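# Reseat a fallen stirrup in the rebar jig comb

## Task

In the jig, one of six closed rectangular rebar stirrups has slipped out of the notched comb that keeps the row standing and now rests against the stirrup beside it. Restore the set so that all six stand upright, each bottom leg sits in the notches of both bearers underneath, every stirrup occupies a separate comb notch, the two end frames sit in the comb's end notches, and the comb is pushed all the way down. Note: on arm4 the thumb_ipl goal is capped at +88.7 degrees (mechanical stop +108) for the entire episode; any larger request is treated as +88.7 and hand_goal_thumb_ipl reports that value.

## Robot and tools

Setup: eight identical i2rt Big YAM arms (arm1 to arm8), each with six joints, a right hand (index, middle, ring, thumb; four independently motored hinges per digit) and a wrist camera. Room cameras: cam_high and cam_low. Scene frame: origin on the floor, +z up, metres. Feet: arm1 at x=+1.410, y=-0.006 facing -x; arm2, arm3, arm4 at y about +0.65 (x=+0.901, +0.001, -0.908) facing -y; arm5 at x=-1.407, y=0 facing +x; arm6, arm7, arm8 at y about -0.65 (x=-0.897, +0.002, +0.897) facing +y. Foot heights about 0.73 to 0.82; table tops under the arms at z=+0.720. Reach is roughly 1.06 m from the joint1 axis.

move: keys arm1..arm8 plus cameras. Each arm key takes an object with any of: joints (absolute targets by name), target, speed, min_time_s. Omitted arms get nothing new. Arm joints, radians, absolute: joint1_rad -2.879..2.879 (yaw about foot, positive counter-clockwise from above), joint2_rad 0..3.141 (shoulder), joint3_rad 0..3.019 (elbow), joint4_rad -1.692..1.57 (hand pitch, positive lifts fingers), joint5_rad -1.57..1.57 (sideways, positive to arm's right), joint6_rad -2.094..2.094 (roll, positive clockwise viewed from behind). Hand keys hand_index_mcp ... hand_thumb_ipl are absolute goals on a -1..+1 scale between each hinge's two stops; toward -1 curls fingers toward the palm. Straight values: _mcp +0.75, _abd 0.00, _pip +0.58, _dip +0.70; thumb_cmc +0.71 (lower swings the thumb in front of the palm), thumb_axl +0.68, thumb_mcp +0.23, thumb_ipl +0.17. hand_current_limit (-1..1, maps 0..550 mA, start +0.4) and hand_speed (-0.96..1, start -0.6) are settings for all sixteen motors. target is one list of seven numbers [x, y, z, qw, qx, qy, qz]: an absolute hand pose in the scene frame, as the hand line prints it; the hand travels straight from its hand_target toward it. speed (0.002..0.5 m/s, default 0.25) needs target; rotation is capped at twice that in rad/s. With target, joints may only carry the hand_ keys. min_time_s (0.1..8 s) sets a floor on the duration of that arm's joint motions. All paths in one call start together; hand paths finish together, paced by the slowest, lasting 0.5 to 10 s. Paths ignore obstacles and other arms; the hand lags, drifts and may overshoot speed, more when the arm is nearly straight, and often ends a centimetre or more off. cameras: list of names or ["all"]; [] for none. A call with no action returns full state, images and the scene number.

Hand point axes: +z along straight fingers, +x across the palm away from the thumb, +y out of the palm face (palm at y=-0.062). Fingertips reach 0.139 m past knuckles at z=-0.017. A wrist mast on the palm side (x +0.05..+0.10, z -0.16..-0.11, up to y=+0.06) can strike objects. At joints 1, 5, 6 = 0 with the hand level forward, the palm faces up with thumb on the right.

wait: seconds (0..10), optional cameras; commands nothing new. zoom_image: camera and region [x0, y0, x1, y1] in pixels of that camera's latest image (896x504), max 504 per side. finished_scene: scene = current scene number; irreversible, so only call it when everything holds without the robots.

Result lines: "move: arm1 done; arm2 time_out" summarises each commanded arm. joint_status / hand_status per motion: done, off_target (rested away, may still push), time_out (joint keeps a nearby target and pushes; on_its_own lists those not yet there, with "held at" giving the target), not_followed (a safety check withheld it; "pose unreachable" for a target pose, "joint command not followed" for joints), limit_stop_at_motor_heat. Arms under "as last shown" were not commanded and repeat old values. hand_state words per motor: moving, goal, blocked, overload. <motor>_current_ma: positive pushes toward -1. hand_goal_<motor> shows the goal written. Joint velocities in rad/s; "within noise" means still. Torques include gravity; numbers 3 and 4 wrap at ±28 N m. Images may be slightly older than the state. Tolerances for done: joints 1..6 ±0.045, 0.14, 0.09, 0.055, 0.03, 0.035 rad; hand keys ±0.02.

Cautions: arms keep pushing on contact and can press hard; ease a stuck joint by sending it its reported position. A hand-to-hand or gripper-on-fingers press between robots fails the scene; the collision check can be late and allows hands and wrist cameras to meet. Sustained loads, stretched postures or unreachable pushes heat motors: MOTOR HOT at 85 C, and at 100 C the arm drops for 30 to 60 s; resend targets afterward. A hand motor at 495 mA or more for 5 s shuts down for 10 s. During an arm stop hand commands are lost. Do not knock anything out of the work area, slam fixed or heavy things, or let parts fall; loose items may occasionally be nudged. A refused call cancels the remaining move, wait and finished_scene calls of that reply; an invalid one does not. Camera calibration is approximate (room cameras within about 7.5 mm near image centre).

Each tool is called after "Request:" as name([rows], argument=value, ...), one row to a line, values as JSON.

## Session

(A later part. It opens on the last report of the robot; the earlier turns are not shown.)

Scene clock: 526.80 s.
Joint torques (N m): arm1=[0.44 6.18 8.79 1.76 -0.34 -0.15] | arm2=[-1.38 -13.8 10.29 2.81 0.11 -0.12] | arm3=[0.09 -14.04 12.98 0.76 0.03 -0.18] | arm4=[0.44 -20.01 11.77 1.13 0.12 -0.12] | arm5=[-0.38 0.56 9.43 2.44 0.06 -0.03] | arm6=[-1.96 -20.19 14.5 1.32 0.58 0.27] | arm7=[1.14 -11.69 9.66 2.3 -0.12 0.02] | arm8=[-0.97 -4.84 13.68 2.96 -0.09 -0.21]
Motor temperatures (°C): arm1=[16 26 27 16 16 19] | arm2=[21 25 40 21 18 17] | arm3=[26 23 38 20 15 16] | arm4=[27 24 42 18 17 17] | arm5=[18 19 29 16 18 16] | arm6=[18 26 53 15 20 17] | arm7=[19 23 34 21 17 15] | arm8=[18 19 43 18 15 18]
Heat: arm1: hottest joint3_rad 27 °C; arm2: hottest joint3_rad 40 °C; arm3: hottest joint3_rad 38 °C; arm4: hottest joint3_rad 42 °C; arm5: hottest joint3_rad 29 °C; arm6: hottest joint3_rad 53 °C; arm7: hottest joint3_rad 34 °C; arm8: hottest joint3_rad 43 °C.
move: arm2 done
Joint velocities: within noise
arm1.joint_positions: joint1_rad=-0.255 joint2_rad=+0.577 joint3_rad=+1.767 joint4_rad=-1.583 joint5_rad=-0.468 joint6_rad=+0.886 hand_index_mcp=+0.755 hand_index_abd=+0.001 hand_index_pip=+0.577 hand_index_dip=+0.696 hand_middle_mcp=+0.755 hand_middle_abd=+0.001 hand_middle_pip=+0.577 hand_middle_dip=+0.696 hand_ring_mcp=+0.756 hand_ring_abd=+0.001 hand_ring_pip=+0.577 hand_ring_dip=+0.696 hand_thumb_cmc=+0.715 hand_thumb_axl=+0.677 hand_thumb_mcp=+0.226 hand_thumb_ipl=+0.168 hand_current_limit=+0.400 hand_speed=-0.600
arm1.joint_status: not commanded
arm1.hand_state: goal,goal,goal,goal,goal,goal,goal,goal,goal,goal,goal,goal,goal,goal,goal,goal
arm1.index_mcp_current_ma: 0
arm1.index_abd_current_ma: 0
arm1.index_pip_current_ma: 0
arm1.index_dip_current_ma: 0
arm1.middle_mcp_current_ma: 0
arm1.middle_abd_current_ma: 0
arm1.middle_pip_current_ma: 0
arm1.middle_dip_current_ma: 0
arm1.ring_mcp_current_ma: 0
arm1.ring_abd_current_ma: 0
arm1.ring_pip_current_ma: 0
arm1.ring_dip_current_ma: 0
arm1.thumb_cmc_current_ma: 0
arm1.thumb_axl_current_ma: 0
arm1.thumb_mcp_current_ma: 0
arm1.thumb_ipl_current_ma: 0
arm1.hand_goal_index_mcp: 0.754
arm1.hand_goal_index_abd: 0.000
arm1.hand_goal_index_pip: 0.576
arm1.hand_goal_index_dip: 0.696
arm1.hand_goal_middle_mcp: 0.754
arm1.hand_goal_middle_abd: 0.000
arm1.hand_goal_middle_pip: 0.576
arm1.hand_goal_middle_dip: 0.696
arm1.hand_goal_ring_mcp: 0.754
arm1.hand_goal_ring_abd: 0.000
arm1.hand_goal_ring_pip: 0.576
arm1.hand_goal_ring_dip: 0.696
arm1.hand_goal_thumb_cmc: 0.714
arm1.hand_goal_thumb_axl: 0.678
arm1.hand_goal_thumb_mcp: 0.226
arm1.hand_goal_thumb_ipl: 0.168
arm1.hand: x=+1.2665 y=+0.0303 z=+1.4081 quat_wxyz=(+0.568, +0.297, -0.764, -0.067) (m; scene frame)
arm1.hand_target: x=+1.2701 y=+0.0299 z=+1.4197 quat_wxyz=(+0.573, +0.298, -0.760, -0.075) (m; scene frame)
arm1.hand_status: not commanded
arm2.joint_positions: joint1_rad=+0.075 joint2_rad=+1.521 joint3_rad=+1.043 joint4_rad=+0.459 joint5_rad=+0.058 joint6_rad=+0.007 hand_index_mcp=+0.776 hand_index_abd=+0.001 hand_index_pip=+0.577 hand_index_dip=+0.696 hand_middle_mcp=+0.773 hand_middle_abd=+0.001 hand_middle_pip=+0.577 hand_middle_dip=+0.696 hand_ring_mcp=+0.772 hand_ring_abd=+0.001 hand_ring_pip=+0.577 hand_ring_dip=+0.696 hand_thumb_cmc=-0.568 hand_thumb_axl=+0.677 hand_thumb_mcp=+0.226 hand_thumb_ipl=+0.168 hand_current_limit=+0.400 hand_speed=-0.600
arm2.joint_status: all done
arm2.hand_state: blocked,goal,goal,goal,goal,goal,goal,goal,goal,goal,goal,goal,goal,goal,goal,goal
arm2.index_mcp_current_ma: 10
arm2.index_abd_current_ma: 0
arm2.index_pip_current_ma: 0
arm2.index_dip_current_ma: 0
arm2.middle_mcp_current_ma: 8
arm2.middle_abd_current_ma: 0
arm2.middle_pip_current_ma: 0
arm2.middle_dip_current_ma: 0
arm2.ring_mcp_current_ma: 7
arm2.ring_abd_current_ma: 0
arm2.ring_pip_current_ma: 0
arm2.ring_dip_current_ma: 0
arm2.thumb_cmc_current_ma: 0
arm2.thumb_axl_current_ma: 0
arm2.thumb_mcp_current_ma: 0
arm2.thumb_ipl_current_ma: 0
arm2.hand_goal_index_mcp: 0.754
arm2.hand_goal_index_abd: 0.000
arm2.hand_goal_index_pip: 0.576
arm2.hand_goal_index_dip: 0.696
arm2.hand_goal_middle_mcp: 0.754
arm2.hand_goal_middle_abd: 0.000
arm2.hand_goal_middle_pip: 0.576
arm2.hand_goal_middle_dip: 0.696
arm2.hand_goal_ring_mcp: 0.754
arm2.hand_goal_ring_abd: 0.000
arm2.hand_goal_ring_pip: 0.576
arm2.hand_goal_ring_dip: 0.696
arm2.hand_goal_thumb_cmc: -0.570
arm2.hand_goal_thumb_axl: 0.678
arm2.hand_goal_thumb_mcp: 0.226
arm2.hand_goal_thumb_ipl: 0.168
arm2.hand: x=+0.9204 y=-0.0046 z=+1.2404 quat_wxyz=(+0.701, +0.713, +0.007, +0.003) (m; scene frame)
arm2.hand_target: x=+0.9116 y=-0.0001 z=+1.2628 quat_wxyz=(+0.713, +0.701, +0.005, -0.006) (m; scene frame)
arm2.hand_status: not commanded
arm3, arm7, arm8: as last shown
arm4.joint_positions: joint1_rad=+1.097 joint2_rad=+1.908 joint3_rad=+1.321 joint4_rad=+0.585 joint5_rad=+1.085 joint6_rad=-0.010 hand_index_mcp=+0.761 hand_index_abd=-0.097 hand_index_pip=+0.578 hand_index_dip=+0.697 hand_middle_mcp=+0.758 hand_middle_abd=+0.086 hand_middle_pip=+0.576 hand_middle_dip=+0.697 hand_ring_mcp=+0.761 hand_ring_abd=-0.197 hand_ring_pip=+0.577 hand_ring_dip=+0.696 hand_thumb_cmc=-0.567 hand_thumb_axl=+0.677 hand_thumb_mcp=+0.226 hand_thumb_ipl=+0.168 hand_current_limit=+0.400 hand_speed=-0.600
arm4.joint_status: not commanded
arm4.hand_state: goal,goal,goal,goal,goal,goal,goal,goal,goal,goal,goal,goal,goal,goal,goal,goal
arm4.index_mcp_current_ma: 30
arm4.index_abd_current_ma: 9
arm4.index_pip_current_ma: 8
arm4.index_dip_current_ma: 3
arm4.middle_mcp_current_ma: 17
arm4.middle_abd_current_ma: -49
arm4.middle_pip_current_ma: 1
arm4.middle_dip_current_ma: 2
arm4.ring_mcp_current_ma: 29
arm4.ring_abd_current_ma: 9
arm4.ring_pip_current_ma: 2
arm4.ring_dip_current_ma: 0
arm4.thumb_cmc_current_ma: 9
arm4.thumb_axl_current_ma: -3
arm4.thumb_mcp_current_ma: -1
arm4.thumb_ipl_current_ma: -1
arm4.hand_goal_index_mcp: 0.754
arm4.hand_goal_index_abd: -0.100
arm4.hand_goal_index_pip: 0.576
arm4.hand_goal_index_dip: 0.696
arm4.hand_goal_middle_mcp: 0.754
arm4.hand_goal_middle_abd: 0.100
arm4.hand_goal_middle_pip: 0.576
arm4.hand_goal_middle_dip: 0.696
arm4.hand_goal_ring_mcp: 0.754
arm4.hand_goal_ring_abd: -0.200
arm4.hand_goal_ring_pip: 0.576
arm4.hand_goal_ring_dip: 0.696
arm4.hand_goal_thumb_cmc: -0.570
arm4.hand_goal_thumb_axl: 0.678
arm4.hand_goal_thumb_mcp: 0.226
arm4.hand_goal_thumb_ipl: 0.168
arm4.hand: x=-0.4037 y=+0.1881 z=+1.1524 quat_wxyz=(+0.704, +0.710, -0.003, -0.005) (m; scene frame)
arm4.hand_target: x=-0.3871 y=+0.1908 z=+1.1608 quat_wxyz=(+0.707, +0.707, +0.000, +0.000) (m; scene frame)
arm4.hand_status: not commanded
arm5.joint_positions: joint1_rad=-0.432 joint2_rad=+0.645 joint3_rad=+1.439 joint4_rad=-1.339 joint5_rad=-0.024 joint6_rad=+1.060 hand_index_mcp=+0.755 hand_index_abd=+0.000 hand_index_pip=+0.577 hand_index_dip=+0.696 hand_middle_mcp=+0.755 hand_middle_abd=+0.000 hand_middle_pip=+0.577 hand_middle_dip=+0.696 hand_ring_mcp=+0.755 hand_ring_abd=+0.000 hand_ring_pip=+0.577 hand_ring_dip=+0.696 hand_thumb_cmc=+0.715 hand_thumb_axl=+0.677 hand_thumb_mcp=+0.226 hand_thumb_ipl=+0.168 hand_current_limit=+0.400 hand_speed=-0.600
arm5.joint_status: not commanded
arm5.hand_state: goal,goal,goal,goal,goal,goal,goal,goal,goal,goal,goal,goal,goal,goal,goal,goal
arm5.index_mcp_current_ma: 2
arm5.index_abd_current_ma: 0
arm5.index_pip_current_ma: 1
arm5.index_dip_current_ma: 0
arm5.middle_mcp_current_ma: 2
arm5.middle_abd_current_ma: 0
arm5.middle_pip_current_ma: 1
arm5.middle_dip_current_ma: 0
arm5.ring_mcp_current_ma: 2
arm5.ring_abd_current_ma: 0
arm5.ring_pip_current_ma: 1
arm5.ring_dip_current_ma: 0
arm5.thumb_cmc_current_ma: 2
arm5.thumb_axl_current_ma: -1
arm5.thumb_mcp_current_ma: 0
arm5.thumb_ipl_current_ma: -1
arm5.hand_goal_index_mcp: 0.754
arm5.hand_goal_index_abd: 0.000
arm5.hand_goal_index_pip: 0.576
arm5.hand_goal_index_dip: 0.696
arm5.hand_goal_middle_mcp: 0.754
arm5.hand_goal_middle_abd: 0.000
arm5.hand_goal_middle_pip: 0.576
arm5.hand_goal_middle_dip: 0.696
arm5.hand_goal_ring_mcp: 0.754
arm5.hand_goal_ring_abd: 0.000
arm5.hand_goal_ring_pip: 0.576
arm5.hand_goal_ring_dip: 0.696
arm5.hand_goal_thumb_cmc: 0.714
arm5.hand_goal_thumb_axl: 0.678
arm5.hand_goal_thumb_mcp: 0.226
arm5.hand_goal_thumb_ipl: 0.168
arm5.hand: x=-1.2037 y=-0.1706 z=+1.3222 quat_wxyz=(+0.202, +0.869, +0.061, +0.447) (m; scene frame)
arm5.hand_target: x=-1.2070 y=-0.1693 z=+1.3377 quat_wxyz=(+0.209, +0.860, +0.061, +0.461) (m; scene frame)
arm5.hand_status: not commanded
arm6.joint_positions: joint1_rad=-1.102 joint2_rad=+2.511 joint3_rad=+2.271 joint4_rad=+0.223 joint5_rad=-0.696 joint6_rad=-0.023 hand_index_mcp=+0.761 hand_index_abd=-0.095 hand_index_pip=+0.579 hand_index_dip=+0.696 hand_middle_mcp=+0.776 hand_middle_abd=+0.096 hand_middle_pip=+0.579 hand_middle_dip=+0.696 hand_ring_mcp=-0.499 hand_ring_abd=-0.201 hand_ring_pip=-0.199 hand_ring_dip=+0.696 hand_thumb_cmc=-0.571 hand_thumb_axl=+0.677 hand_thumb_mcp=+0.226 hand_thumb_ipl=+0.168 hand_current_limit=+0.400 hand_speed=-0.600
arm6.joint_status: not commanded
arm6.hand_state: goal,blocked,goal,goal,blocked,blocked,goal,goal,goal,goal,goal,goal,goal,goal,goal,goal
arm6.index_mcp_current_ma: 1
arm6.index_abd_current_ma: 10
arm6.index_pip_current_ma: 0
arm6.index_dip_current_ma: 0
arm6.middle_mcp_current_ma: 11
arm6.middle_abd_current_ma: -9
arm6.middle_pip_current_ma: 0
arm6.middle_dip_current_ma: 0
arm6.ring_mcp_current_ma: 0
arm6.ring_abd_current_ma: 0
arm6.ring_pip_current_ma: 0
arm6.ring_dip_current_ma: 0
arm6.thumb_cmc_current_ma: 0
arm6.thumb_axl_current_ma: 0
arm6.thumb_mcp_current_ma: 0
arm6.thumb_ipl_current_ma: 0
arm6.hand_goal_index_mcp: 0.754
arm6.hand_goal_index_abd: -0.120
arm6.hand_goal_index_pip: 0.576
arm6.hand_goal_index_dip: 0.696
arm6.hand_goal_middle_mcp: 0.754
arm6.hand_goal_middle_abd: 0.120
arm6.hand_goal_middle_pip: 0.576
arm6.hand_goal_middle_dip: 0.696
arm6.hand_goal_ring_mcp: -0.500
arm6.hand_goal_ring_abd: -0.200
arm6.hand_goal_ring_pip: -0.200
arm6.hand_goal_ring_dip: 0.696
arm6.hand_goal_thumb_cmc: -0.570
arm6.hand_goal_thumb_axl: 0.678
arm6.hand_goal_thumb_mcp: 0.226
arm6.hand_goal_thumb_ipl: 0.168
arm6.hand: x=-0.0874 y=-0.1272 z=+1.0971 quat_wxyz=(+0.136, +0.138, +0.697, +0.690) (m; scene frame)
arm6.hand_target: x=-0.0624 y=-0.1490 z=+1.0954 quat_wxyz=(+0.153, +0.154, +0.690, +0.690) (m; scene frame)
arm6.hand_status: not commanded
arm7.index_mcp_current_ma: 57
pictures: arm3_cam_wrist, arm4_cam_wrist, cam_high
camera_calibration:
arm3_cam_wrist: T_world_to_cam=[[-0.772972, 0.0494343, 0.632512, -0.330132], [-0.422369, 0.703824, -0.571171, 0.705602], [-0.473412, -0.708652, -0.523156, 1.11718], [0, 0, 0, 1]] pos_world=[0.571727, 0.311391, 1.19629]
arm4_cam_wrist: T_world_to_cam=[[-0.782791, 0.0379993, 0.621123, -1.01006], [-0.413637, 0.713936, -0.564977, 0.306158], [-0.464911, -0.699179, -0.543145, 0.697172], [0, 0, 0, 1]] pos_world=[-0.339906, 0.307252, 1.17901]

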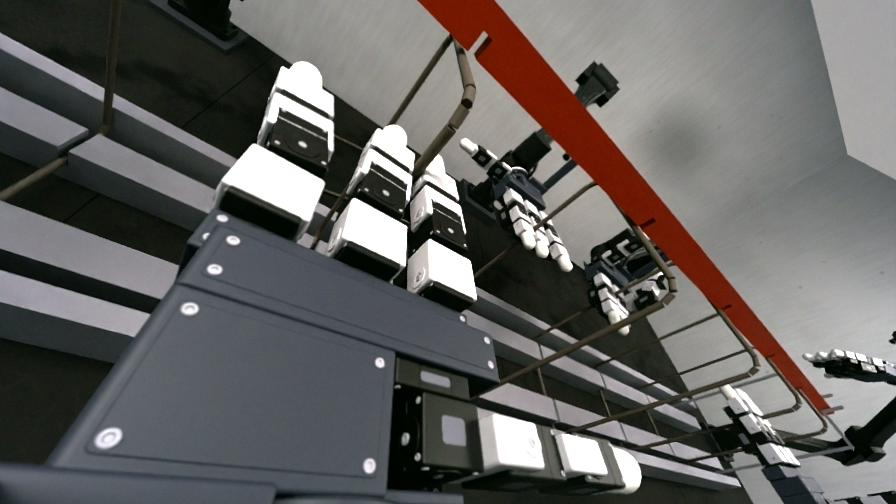

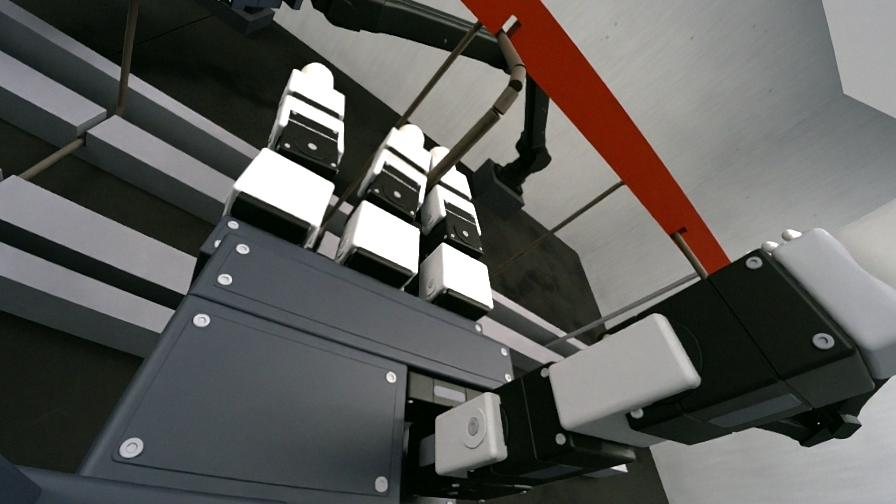

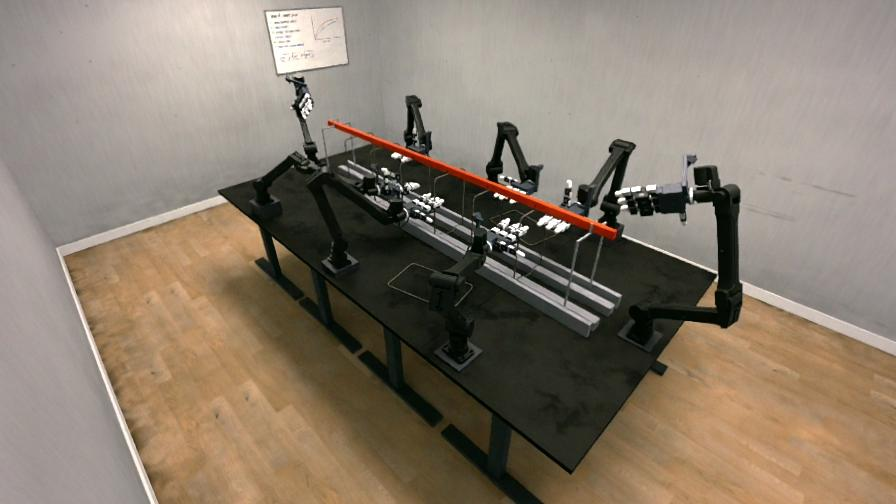

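Request:
move(arm7={"joints":{"hand_index_abd":-0.08,"hand_middle_abd":0.12}}, cameras=["cam_high","arm3_cam_wrist"])

Request:
zoom_image(camera="arm3_cam_wrist", region=[624, 212, 648, 236])

Request:
zoom_image(camera="cam_high", region=[425, 165, 455, 195])

Scene clock: 531.87 s.
Joint torques (N m): arm1=[0.21 6.01 8.8 1.87 -0.33 -0.12] | arm2=[-1.38 -13.8 10.29 2.81 0.11 -0.11] | arm3=[0.09 -14.04 12.98 0.76 0.03 -0.18] | arm4=[0.91 -19.49 11.69 1.21 0.1 -0.09] | arm5=[-0.32 0.56 9.43 2.44 0.06 -0.03] | arm6=[-1.96 -20.19 14.5 1.33 0.59 0.27] | arm7=[1.08 -11.69 9.68 2.28 -0.13 0.04] | arm8=[-0.79 -4.84 13.68 2.96 -0.09 -0.22]
Motor temperatures (°C): arm1=[16 26 27 16 16 19] | arm2=[21 26 39 21 18 17] | arm3=[26 23 38 20 15 16] | arm4=[27 24 42 18 17 17] | arm5=[18 19 29 16 18 16] | arm6=[18 26 53 15 20 17] | arm7=[19 23 34 21 17 15] | arm8=[18 19 43 18 15 18]
Heat: arm1: hottest joint3_rad 27 °C; arm2: hottest joint3_rad 39 °C; arm3: hottest joint3_rad 38 °C; arm4: hottest joint3_rad 42 °C; arm5: hottest joint3_rad 29 °C; arm6: hottest joint3_rad 53 °C; arm7: hottest joint3_rad 34 °C; arm8: hottest joint3_rad 43 °C.
move: arm7 off_target
Joint velocities: within noise
arm1, arm2, arm3, arm4, arm5, arm6, arm8: as last shown
arm7.joint_positions: joint1_rad=-0.498 joint2_rad=+1.345 joint3_rad=+0.560 joint4_rad=+0.804 joint5_rad=-0.514 joint6_rad=+0.010 hand_index_mcp=+0.767 hand_index_abd=-0.056 hand_index_pip=+0.578 hand_index_dip=+0.696 hand_middle_mcp=+0.768 hand_middle_abd=+0.058 hand_middle_pip=+0.578 hand_middle_dip=+0.696 hand_ring_mcp=+0.761 hand_ring_abd=-0.200 hand_ring_pip=+0.577 hand_ring_dip=+0.696 hand_thumb_cmc=+0.720 hand_thumb_axl=+0.677 hand_thumb_mcp=+0.226 hand_thumb_ipl=+0.168 hand_current_limit=+0.400 hand_speed=-0.600
arm7.joint_status: hand_index_abd off_target (ended at -0.056, target -0.080); hand_middle_abd off_target (ended at +0.058, target +0.120)
arm7.hand_state: goal,blocked,goal,goal,goal,blocked,goal,goal,goal,goal,goal,goal,goal,goal,goal,goal
arm7.index_mcp_current_ma: 57
arm7.index_abd_current_ma: 90
arm7.index_pip_current_ma: 8
arm7.index_dip_current_ma: 0
arm7.middle_mcp_current_ma: 62
arm7.middle_abd_current_ma: -244
arm7.middle_pip_current_ma: 8
arm7.middle_dip_current_ma: -1
arm7.ring_mcp_current_ma: 28
arm7.ring_abd_current_ma: -1
arm7.ring_pip_current_ma: 3
arm7.ring_dip_current_ma: 0
arm7.thumb_cmc_current_ma: 26
arm7.thumb_axl_current_ma: -3
arm7.thumb_mcp_current_ma: -1
arm7.thumb_ipl_current_ma: -1
arm7.hand_goal_index_mcp: 0.754
arm7.hand_goal_index_abd: -0.080
arm7.hand_goal_index_pip: 0.576
arm7.hand_goal_index_dip: 0.696
arm7.hand_goal_middle_mcp: 0.754
arm7.hand_goal_middle_abd: 0.120
arm7.hand_goal_middle_pip: 0.576
arm7.hand_goal_middle_dip: 0.696
arm7.hand_goal_ring_mcp: 0.754
arm7.hand_goal_ring_abd: -0.200
arm7.hand_goal_ring_pip: 0.576
arm7.hand_goal_ring_dip: 0.696
arm7.hand_goal_thumb_cmc: 0.714
arm7.hand_goal_thumb_axl: 0.678
arm7.hand_goal_thumb_mcp: 0.226
arm7.hand_goal_thumb_ipl: 0.168
arm7.hand: x=+0.2080 y=-0.1889 z=+1.0957 quat_wxyz=(+0.004, +0.010, +0.697, +0.717) (m; scene frame)
arm7.hand_target: x=+0.1981 y=-0.1882 z=+1.1088 quat_wxyz=(+0.000, +0.000, +0.688, +0.725) (m; scene frame)
arm7.hand_status: not commanded
pictures: arm3_cam_wrist, cam_high
camera_calibration:
arm3_cam_wrist: T_world_to_cam=[[-0.772972, 0.0494343, 0.632512, -0.330132], [-0.422369, 0.703824, -0.571171, 0.705602], [-0.473412, -0.708652, -0.523156, 1.11718], [0, 0, 0, 1]] pos_world=[0.571727, 0.311391, 1.19629]

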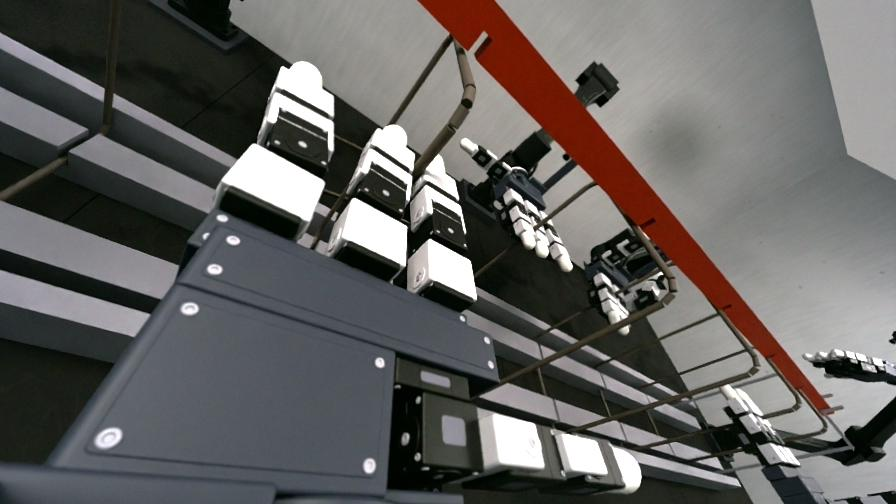

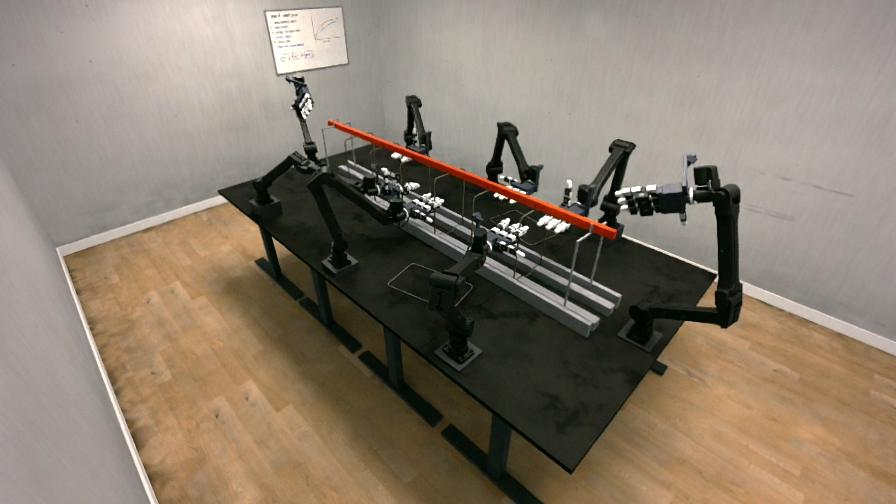

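Scaled by 21.000.

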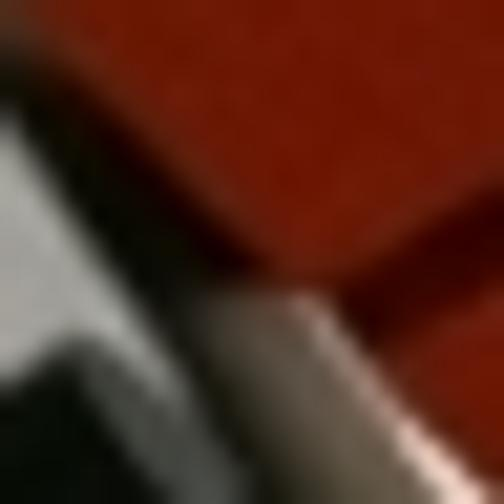

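Scaled by 16.800.

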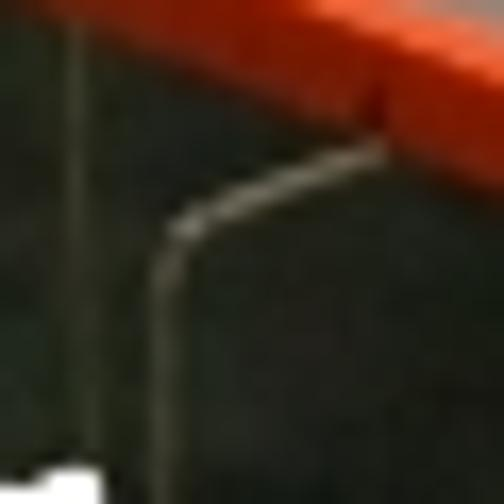

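Request:
move(arm7={"joints":{"hand_index_abd":-0.05,"hand_middle_abd":0.14}}, cameras=["cam_high","arm3_cam_wrist"])

Request:
zoom_image(camera="arm3_cam_wrist", region=[430, 10, 490, 70])

Request:
zoom_image(camera="cam_high", region=[425, 165, 455, 195])

Scene clock: 533.47 s.
Joint torques (N m): arm1=[0.97 5.6 8.75 1.65 -0.35 -0.12] | arm2=[-1.38 -13.8 10.29 2.8 0.11 -0.11] | arm3=[0.09 -14.04 12.98 0.75 0.03 -0.18] | arm4=[-0.09 -19.66 11.75 1.14 0.11 -0.14] | arm5=[-0.32 0.62 9.43 2.44 0.06 -0.03] | arm6=[-1.96 -20.25 14.49 1.32 0.59 0.27] | arm7=[0.85 -11.81 9.69 2.22 -0.13 0.03] | arm8=[-0.91 -4.78 13.68 3 -0.08 -0.22]
Motor temperatures (°C): arm1=[16 26 27 16 16 19] | arm2=[21 26 39 21 18 17] | arm3=[26 23 38 20 15 16] | arm4=[27 24 42 18 17 17] | arm5=[18 19 29 16 18 16] | arm6=[18 26 53 15 20 17] | arm7=[19 23 34 21 17 15] | arm8=[18 19 43 18 15 18]
Heat: arm1: hottest joint3_rad 27 °C; arm2: hottest joint3_rad 39 °C; arm3: hottest joint3_rad 38 °C; arm4: hottest joint3_rad 42 °C; arm5: hottest joint3_rad 29 °C; arm6: hottest joint3_rad 53 °C; arm7: hottest joint3_rad 34 °C; arm8: hottest joint3_rad 43 °C.
move: arm7 off_target
Joint velocities: within noise
arm1, arm2, arm4, arm5, arm6: as last shown
arm2.hand_target: x=+0.9116 y=-0.0001 z=+1.2627 quat_wxyz=(+0.713, +0.701, +0.005, -0.006) (m; scene frame)
arm3.joint_positions: joint1_rad=+1.087 joint2_rad=+1.883 joint3_rad=+1.388 joint4_rad=+0.471 joint5_rad=+1.048 joint6_rad=+0.016 hand_index_mcp=+0.764 hand_index_abd=-0.056 hand_index_pip=+0.577 hand_index_dip=+0.696 hand_middle_mcp=+0.764 hand_middle_abd=+0.052 hand_middle_pip=+0.577 hand_middle_dip=+0.696 hand_ring_mcp=+0.762 hand_ring_abd=-0.197 hand_ring_pip=+0.577 hand_ring_dip=+0.696 hand_thumb_cmc=+0.722 hand_thumb_axl=+0.677 hand_thumb_mcp=+0.226 hand_thumb_ipl=+0.168 hand_current_limit=+0.400 hand_speed=-0.600
arm3.joint_status: not commanded
arm3.hand_state: goal,blocked,goal,goal,goal,blocked,goal,goal,goal,goal,goal,goal,goal,goal,goal,goal
arm3.index_mcp_current_ma: 24
arm3.index_abd_current_ma: 117
arm3.index_pip_current_ma: 1
arm3.index_dip_current_ma: 0
arm3.middle_mcp_current_ma: 24
arm3.middle_abd_current_ma: -131
arm3.middle_pip_current_ma: 2
arm3.middle_dip_current_ma: 0
arm3.ring_mcp_current_ma: 18
arm3.ring_abd_current_ma: 5
arm3.ring_pip_current_ma: 1
arm3.ring_dip_current_ma: 0
arm3.thumb_cmc_current_ma: 17
arm3.thumb_axl_current_ma: -1
arm3.thumb_mcp_current_ma: 0
arm3.thumb_ipl_current_ma: 0
arm3.hand_goal_index_mcp: 0.754
arm3.hand_goal_index_abd: -0.100
arm3.hand_goal_index_pip: 0.576
arm3.hand_goal_index_dip: 0.696
arm3.hand_goal_middle_mcp: 0.754
arm3.hand_goal_middle_abd: 0.100
arm3.hand_goal_middle_pip: 0.576
arm3.hand_goal_middle_dip: 0.696
arm3.hand_goal_ring_mcp: 0.754
arm3.hand_goal_ring_abd: -0.200
arm3.hand_goal_ring_pip: 0.576
arm3.hand_goal_ring_dip: 0.696
arm3.hand_goal_thumb_cmc: 0.714
arm3.hand_goal_thumb_axl: 0.678
arm3.hand_goal_thumb_mcp: 0.226
arm3.hand_goal_thumb_ipl: 0.168
arm3.hand: x=+0.5090 y=+0.1846 z=+1.1705 quat_wxyz=(+0.708, +0.707, +0.000, +0.005) (m; scene frame)
arm3.hand_target: x=+0.5193 y=+0.1747 z=+1.1676 quat_wxyz=(+0.707, +0.707, +0.000, +0.000) (m; scene frame)
arm3.hand_status: not commanded
arm7.joint_positions: joint1_rad=-0.495 joint2_rad=+1.345 joint3_rad=+0.560 joint4_rad=+0.804 joint5_rad=-0.514 joint6_rad=+0.010 hand_index_mcp=+0.767 hand_index_abd=-0.031 hand_index_pip=+0.578 hand_index_dip=+0.696 hand_middle_mcp=+0.770 hand_middle_abd=+0.082 hand_middle_pip=+0.579 hand_middle_dip=+0.696 hand_ring_mcp=+0.761 hand_ring_abd=-0.200 hand_ring_pip=+0.577 hand_ring_dip=+0.696 hand_thumb_cmc=+0.720 hand_thumb_axl=+0.677 hand_thumb_mcp=+0.226 hand_thumb_ipl=+0.168 hand_current_limit=+0.400 hand_speed=-0.600
arm7.joint_status: hand_middle_abd off_target (ended at +0.082, target +0.140); the others done
arm7.hand_state: goal,goal,goal,goal,goal,blocked,goal,goal,goal,goal,goal,goal,goal,goal,goal,goal
arm7.index_mcp_current_ma: 57
arm7.index_abd_current_ma: 69
arm7.index_pip_current_ma: 8
arm7.index_dip_current_ma: 0
arm7.middle_mcp_current_ma: 69
arm7.middle_abd_current_ma: -226
arm7.middle_pip_current_ma: 9
arm7.middle_dip_current_ma: -1
arm7.ring_mcp_current_ma: 28
arm7.ring_abd_current_ma: -1
arm7.ring_pip_current_ma: 3
arm7.ring_dip_current_ma: 0
arm7.thumb_cmc_current_ma: 26
arm7.thumb_axl_current_ma: -3
arm7.thumb_mcp_current_ma: -1
arm7.thumb_ipl_current_ma: -1
arm7.hand_goal_index_mcp: 0.754
arm7.hand_goal_index_abd: -0.050
arm7.hand_goal_index_pip: 0.576
arm7.hand_goal_index_dip: 0.696
arm7.hand_goal_middle_mcp: 0.754
arm7.hand_goal_middle_abd: 0.140
arm7.hand_goal_middle_pip: 0.576
arm7.hand_goal_middle_dip: 0.696
arm7.hand_goal_ring_mcp: 0.754
arm7.hand_goal_ring_abd: -0.200
arm7.hand_goal_ring_pip: 0.576
arm7.hand_goal_ring_dip: 0.696
arm7.hand_goal_thumb_cmc: 0.714
arm7.hand_goal_thumb_axl: 0.678
arm7.hand_goal_thumb_mcp: 0.226
arm7.hand_goal_thumb_ipl: 0.168
arm7.hand: x=+0.2069 y=-0.1885 z=+1.0959 quat_wxyz=(+0.003, +0.009, +0.696, +0.718) (m; scene frame)
arm7.hand_target: x=+0.1981 y=-0.1883 z=+1.1089 quat_wxyz=(+0.000, +0.000, +0.688, +0.725) (m; scene frame)
arm7.hand_status: not commanded
arm8.joint_positions: joint1_rad=+0.413 joint2_rad=+0.957 joint3_rad=+0.597 joint4_rad=+0.357 joint5_rad=+0.419 joint6_rad=-0.013 hand_index_mcp=+0.763 hand_index_abd=-0.027 hand_index_pip=+0.577 hand_index_dip=+0.696 hand_middle_mcp=+0.762 hand_middle_abd=+0.059 hand_middle_pip=+0.577 hand_middle_dip=+0.696 hand_ring_mcp=+0.761 hand_ring_abd=-0.197 hand_ring_pip=+0.577 hand_ring_dip=+0.696 hand_thumb_cmc=+0.721 hand_thumb_axl=+0.677 hand_thumb_mcp=+0.225 hand_thumb_ipl=+0.168 hand_current_limit=+0.400 hand_speed=-0.600
arm8.joint_status: not commanded
arm8.hand_state: goal,blocked,goal,goal,goal,blocked,goal,goal,goal,goal,goal,goal,goal,goal,goal,goal
arm8.index_mcp_current_ma: 45
arm8.index_abd_current_ma: 202
arm8.index_pip_current_ma: 4
arm8.index_dip_current_ma: 0
arm8.middle_mcp_current_ma: 43
arm8.middle_abd_current_ma: -178
arm8.middle_pip_current_ma: 4
arm8.middle_dip_current_ma: 0
arm8.ring_mcp_current_ma: 38
arm8.ring_abd_current_ma: 14
arm8.ring_pip_current_ma: 4
arm8.ring_dip_current_ma: 0
arm8.thumb_cmc_current_ma: 33
arm8.thumb_axl_current_ma: -4
arm8.thumb_mcp_current_ma: -4
arm8.thumb_ipl_current_ma: -2
arm8.hand_goal_index_mcp: 0.754
arm8.hand_goal_index_abd: -0.074
arm8.hand_goal_index_pip: 0.576
arm8.hand_goal_index_dip: 0.696
arm8.hand_goal_middle_mcp: 0.754
arm8.hand_goal_middle_abd: 0.100
arm8.hand_goal_middle_pip: 0.576
arm8.hand_goal_middle_dip: 0.696
arm8.hand_goal_ring_mcp: 0.754
arm8.hand_goal_ring_abd: -0.200
arm8.hand_goal_ring_pip: 0.576
arm8.hand_goal_ring_dip: 0.696
arm8.hand_goal_thumb_cmc: 0.714
arm8.hand_goal_thumb_axl: 0.678
arm8.hand_goal_thumb_mcp: 0.226
arm8.hand_goal_thumb_ipl: 0.168
arm8.hand: x=+0.7930 y=-0.2054 z=+1.1632 quat_wxyz=(+0.003, -0.011, +0.706, +0.708) (m; scene frame)
arm8.hand_target: x=+0.7969 y=-0.2021 z=+1.1961 quat_wxyz=(+0.000, +0.000, +0.685, +0.728) (m; scene frame)
arm8.hand_status: not commanded
pictures: arm3_cam_wrist, cam_high
camera_calibration:
arm3_cam_wrist: T_world_to_cam=[[-0.772972, 0.0494343, 0.632512, -0.330132], [-0.422369, 0.703824, -0.571171, 0.705602], [-0.473412, -0.708652, -0.523156, 1.11718], [0, 0, 0, 1]] pos_world=[0.571727, 0.311391, 1.19629]

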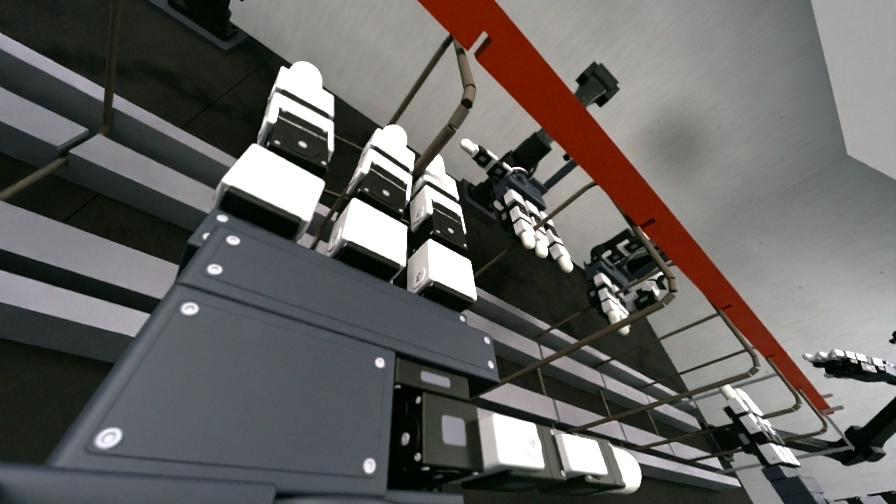

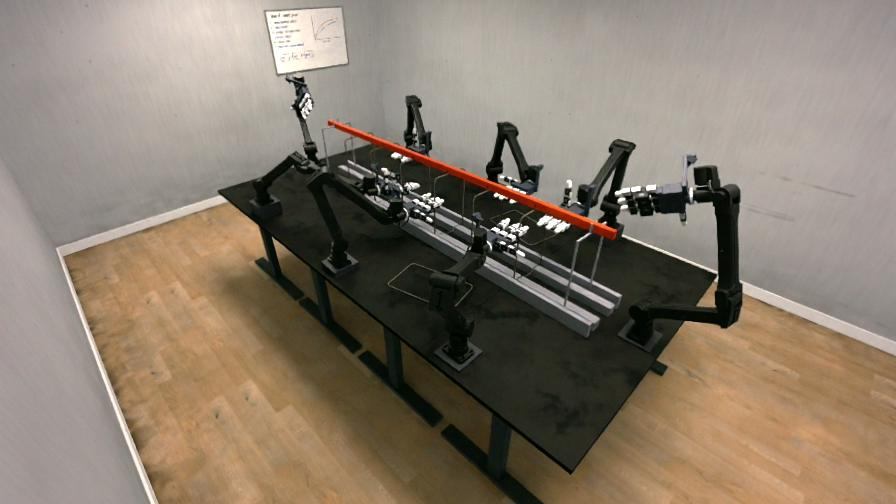

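Scaled by 8.400.

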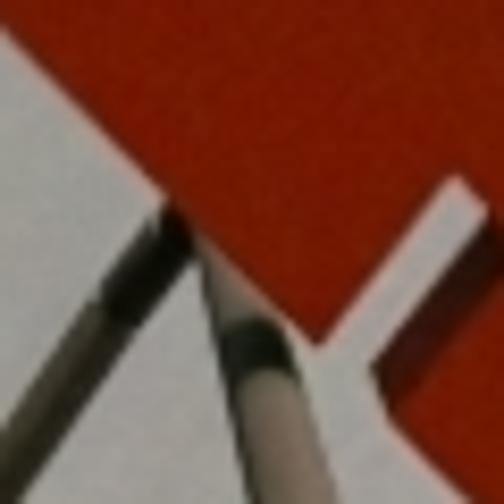

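Scaled by 16.800.

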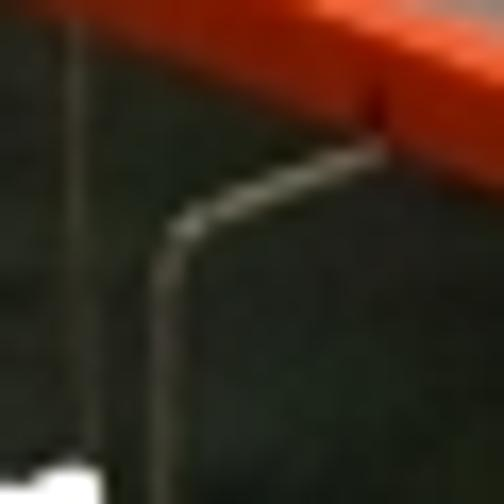

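Request:
move(arm7={"target":[0.206,-0.188,1.109,0,0,0.6885,0.7255],"speed":0.05}, cameras=["cam_high","arm3_cam_wrist"])

Request:
zoom_image(camera="arm3_cam_wrist", region=[430, 10, 490, 70])

Request:
zoom_image(camera="cam_high", region=[425, 165, 455, 195])

Scene clock: 535.20 s.
Joint torques (N m): arm1=[0.15 5.6 8.73 1.4 -0.31 -0.14] | arm2=[-1.32 -13.8 10.29 2.82 0.1 -0.12] | arm3=[0.09 -13.98 12.97 0.76 0.03 -0.18] | arm4=[0.03 -20.48 11.66 0.92 0.11 -0.12] | arm5=[-0.32 0.56 9.43 2.44 0.06 -0.03] | arm6=[-2.02 -20.25 14.49 1.31 0.59 0.27] | arm7=[-0.67 -10.87 10.61 2.24 -0.62 0.03] | arm8=[-0.73 -4.89 13.64 3 -0.09 -0.21]
Motor temperatures (°C): arm1=[16 26 27 16 16 19] | arm2=[21 26 39 21 18 17] | arm3=[26 23 38 20 15 16] | arm4=[27 24 42 18 17 17] | arm5=[18 19 29 16 17 16] | arm6=[18 26 53 15 20 17] | arm7=[19 23 34 21 17 15] | arm8=[18 19 43 18 15 18]
Heat: arm1: hottest joint3_rad 27 °C; arm2: hottest joint3_rad 39 °C; arm3: hottest joint3_rad 38 °C; arm4: hottest joint3_rad 42 °C; arm5: hottest joint3_rad 29 °C; arm6: hottest joint3_rad 53 °C; arm7: hottest joint3_rad 34 °C; arm8: hottest joint3_rad 43 °C.
move: arm7 off_target
Joint velocities: within noise
arm1, arm2, arm3, arm4, arm5, arm6, arm8: as last shown
arm7.joint_positions: joint1_rad=-0.497 joint2_rad=+1.345 joint3_rad=+0.560 joint4_rad=+0.804 joint5_rad=-0.520 joint6_rad=+0.010 hand_index_mcp=+0.768 hand_index_abd=-0.023 hand_index_pip=+0.578 hand_index_dip=+0.696 hand_middle_mcp=+0.770 hand_middle_abd=+0.090 hand_middle_pip=+0.579 hand_middle_dip=+0.696 hand_ring_mcp=+0.761 hand_ring_abd=-0.200 hand_ring_pip=+0.577 hand_ring_dip=+0.696 hand_thumb_cmc=+0.720 hand_thumb_axl=+0.677 hand_thumb_mcp=+0.226 hand_thumb_ipl=+0.168 hand_current_limit=+0.400 hand_speed=-0.600
arm7.joint_status: not commanded
arm7.hand_state: goal,blocked,goal,goal,goal,blocked,goal,goal,goal,goal,goal,goal,goal,goal,goal,goal
arm7.index_mcp_current_ma: 60
arm7.index_abd_current_ma: 100
arm7.index_pip_current_ma: 8
arm7.index_dip_current_ma: 0
arm7.middle_mcp_current_ma: 70
arm7.middle_abd_current_ma: -193
arm7.middle_pip_current_ma: 10
arm7.middle_dip_current_ma: -1
arm7.ring_mcp_current_ma: 28
arm7.ring_abd_current_ma: -1
arm7.ring_pip_current_ma: 3
arm7.ring_dip_current_ma: 0
arm7.thumb_cmc_current_ma: 26
arm7.thumb_axl_current_ma: -3
arm7.thumb_mcp_current_ma: -1
arm7.thumb_ipl_current_ma: -1
arm7.hand_goal_index_mcp: 0.754
arm7.hand_goal_index_abd: -0.050
arm7.hand_goal_index_pip: 0.576
arm7.hand_goal_index_dip: 0.696
arm7.hand_goal_middle_mcp: 0.754
arm7.hand_goal_middle_abd: 0.140
arm7.hand_goal_middle_pip: 0.576
arm7.hand_goal_middle_dip: 0.696
arm7.hand_goal_ring_mcp: 0.754
arm7.hand_goal_ring_abd: -0.200
arm7.hand_goal_ring_pip: 0.576
arm7.hand_goal_ring_dip: 0.696
arm7.hand_goal_thumb_cmc: 0.714
arm7.hand_goal_thumb_axl: 0.678
arm7.hand_goal_thumb_mcp: 0.226
arm7.hand_goal_thumb_ipl: 0.168
arm7.hand: x=+0.2064 y=-0.1886 z=+1.0959 quat_wxyz=(+0.001, +0.007, +0.696, +0.718) (m; scene frame)
arm7.hand_target: x=+0.2059 y=-0.1883 z=+1.1090 quat_wxyz=(+0.000, +0.000, +0.688, +0.725) (m; scene frame)
arm7.hand_status: off_target (0.013 m and 1.5 deg from the pose sent, 0.013 m and 1.7 deg at the start)
pictures: arm3_cam_wrist, cam_high
camera_calibration:
arm3_cam_wrist: T_world_to_cam=[[-0.772972, 0.0494343, 0.632512, -0.330132], [-0.422369, 0.703824, -0.571171, 0.705602], [-0.473412, -0.708652, -0.523156, 1.11718], [0, 0, 0, 1]] pos_world=[0.571727, 0.311391, 1.19629]

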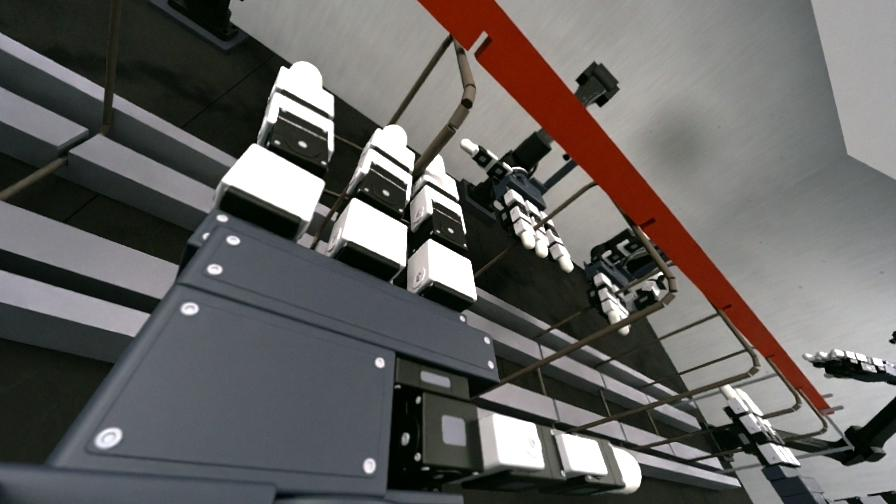

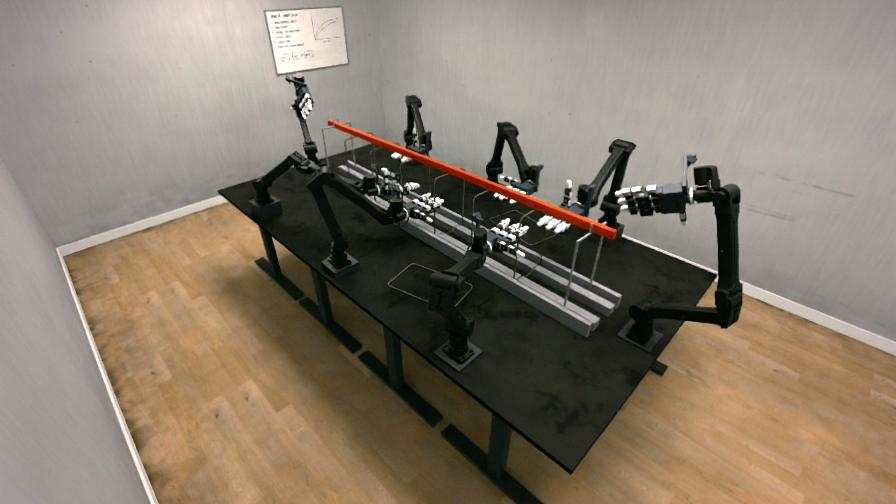

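Scaled by 8.400.

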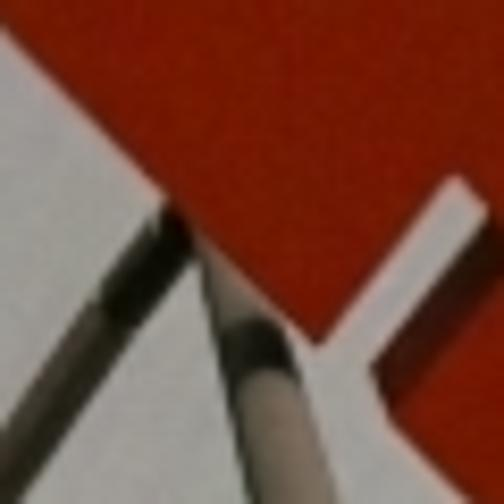

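Scaled by 16.800.

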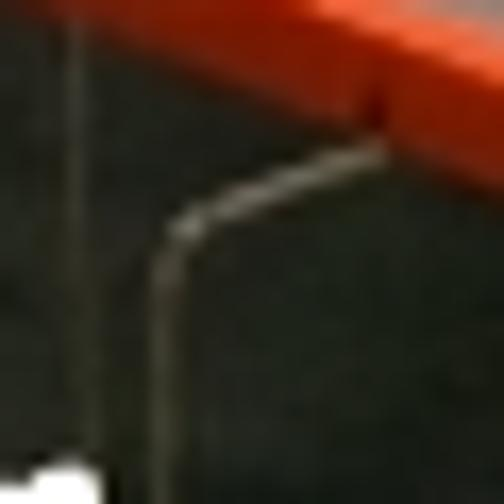

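Request:
move(arm2={"joints":{"joint4_rad":0.53,"joint3_rad":1.07},"min_time_s":1.0}, cameras=["cam_high"])

Request:
zoom_image(camera="cam_high", region=[425, 165, 455, 195])

Scene clock: 538.77 s.
Joint torques (N m): arm1=[0.09 6.01 8.62 1.73 -0.34 -0.12] | arm2=[-1.38 -13.86 11.03 5.63 0.11 -0.12] | arm3=[0.09 -13.98 12.98 0.76 0.03 -0.18] | arm4=[0.56 -20.19 11.66 0.92 0.13 -0.11] | arm5=[-0.32 0.56 9.43 2.44 0.06 -0.03] | arm6=[-1.96 -20.19 14.5 1.32 0.59 0.27] | arm7=[-0.5 -10.99 10.63 2.32 -0.27 0.03] | arm8=[-0.79 -4.84 13.67 2.99 -0.09 -0.21]
Motor temperatures (°C): arm1=[16 26 27 16 16 19] | arm2=[21 26 39 21 18 17] | arm3=[26 23 38 20 15 16] | arm4=[27 24 42 18 17 17] | arm5=[18 19 29 16 17 16] | arm6=[18 26 53 15 20 17] | arm7=[19 23 34 21 17 15] | arm8=[18 19 43 18 15 18]
Heat: arm1: hottest joint3_rad 27 °C; arm2: hottest joint3_rad 39 °C; arm3: hottest joint3_rad 38 °C; arm4: hottest joint3_rad 42 °C; arm5: hottest joint3_rad 29 °C; arm6: hottest joint3_rad 53 °C; arm7: hottest joint3_rad 34 °C; arm8: hottest joint3_rad 43 °C.
move: arm2 time_out
Joint velocities: within noise
arm1, arm3, arm4, arm5, arm6, arm7, arm8: as last shown
arm2.joint_positions: joint1_rad=+0.075 joint2_rad=+1.521 joint3_rad=+1.043 joint4_rad=+0.471 joint5_rad=+0.058 joint6_rad=+0.007 hand_index_mcp=+0.776 hand_index_abd=+0.001 hand_index_pip=+0.577 hand_index_dip=+0.696 hand_middle_mcp=+0.773 hand_middle_abd=+0.001 hand_middle_pip=+0.577 hand_middle_dip=+0.696 hand_ring_mcp=+0.772 hand_ring_abd=+0.001 hand_ring_pip=+0.577 hand_ring_dip=+0.696 hand_thumb_cmc=-0.568 hand_thumb_axl=+0.677 hand_thumb_mcp=+0.226 hand_thumb_ipl=+0.168 hand_current_limit=+0.400 hand_speed=-0.600
arm2.joint_status: joint4_rad time_out (moved +0.011 of +0.071); the others done
arm2.hand_state: blocked,goal,goal,goal,goal,goal,goal,goal,goal,goal,goal,goal,goal,goal,goal,goal
arm2.index_mcp_current_ma: 10
arm2.index_abd_current_ma: 0
arm2.index_pip_current_ma: 0
arm2.index_dip_current_ma: 0
arm2.middle_mcp_current_ma: 8
arm2.middle_abd_current_ma: 0
arm2.middle_pip_current_ma: 0
arm2.middle_dip_current_ma: 0
arm2.ring_mcp_current_ma: 7
arm2.ring_abd_current_ma: 0
arm2.ring_pip_current_ma: 0
arm2.ring_dip_current_ma: 0
arm2.thumb_cmc_current_ma: 0
arm2.thumb_axl_current_ma: 0
arm2.thumb_mcp_current_ma: 0
arm2.thumb_ipl_current_ma: 0
arm2.hand_goal_index_mcp: 0.754
arm2.hand_goal_index_abd: 0.000
arm2.hand_goal_index_pip: 0.576
arm2.hand_goal_index_dip: 0.696
arm2.hand_goal_middle_mcp: 0.754
arm2.hand_goal_middle_abd: 0.000
arm2.hand_goal_middle_pip: 0.576
arm2.hand_goal_middle_dip: 0.696
arm2.hand_goal_ring_mcp: 0.754
arm2.hand_goal_ring_abd: 0.000
arm2.hand_goal_ring_pip: 0.576
arm2.hand_goal_ring_dip: 0.696
arm2.hand_goal_thumb_cmc: -0.570
arm2.hand_goal_thumb_axl: 0.678
arm2.hand_goal_thumb_mcp: 0.226
arm2.hand_goal_thumb_ipl: 0.168
arm2.on_its_own: joint4_rad reads +0.471 and still pushes toward +0.530 since a time_out
arm2.hand: x=+0.9204 y=-0.0036 z=+1.2432 quat_wxyz=(+0.705, +0.709, +0.007, +0.003) (m; scene frame)
arm2.hand_target: x=+0.9115 y=+0.0067 z=+1.2868 quat_wxyz=(+0.742, +0.670, +0.003, -0.004) (m; scene frame)
arm2.hand_status: not commanded
arm7.joint_positions: joint1_rad=-0.497 joint2_rad=+1.345 joint3_rad=+0.560 joint4_rad=+0.804 joint5_rad=-0.530 joint6_rad=+0.010 hand_index_mcp=+0.768 hand_index_abd=-0.023 hand_index_pip=+0.578 hand_index_dip=+0.696 hand_middle_mcp=+0.770 hand_middle_abd=+0.090 hand_middle_pip=+0.579 hand_middle_dip=+0.696 hand_ring_mcp=+0.761 hand_ring_abd=-0.200 hand_ring_pip=+0.577 hand_ring_dip=+0.696 hand_thumb_cmc=+0.720 hand_thumb_axl=+0.677 hand_thumb_mcp=+0.226 hand_thumb_ipl=+0.168 hand_current_limit=+0.400 hand_speed=-0.600
arm7.hand: x=+0.2050 y=-0.1885 z=+1.0959 quat_wxyz=(-0.002, +0.004, +0.697, +0.718) (m; scene frame)
pictures: cam_high

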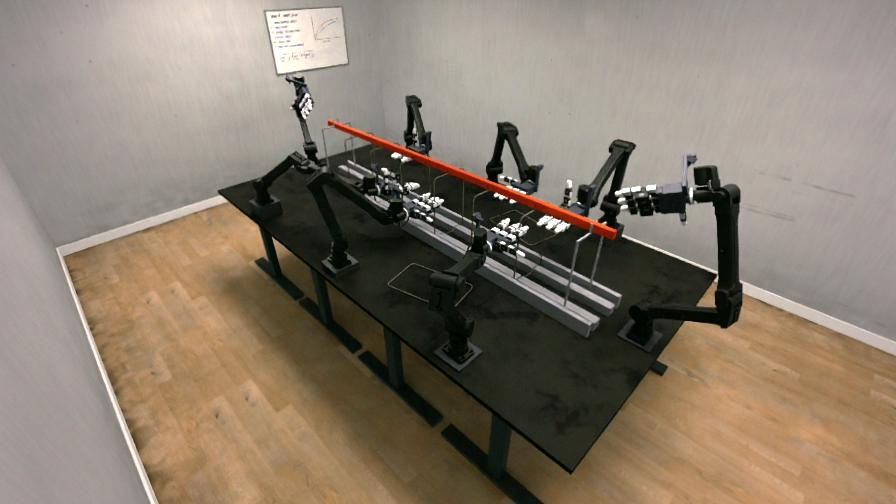

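Scaled by 16.800.

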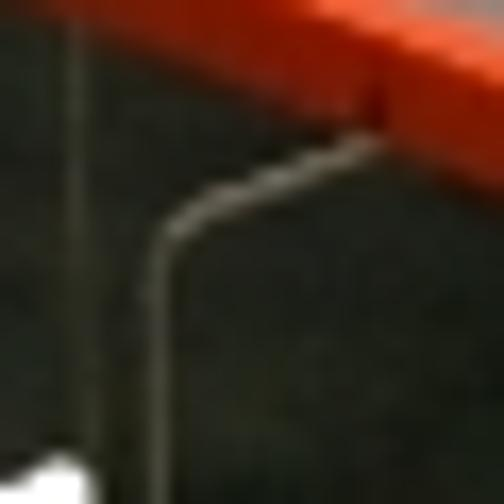

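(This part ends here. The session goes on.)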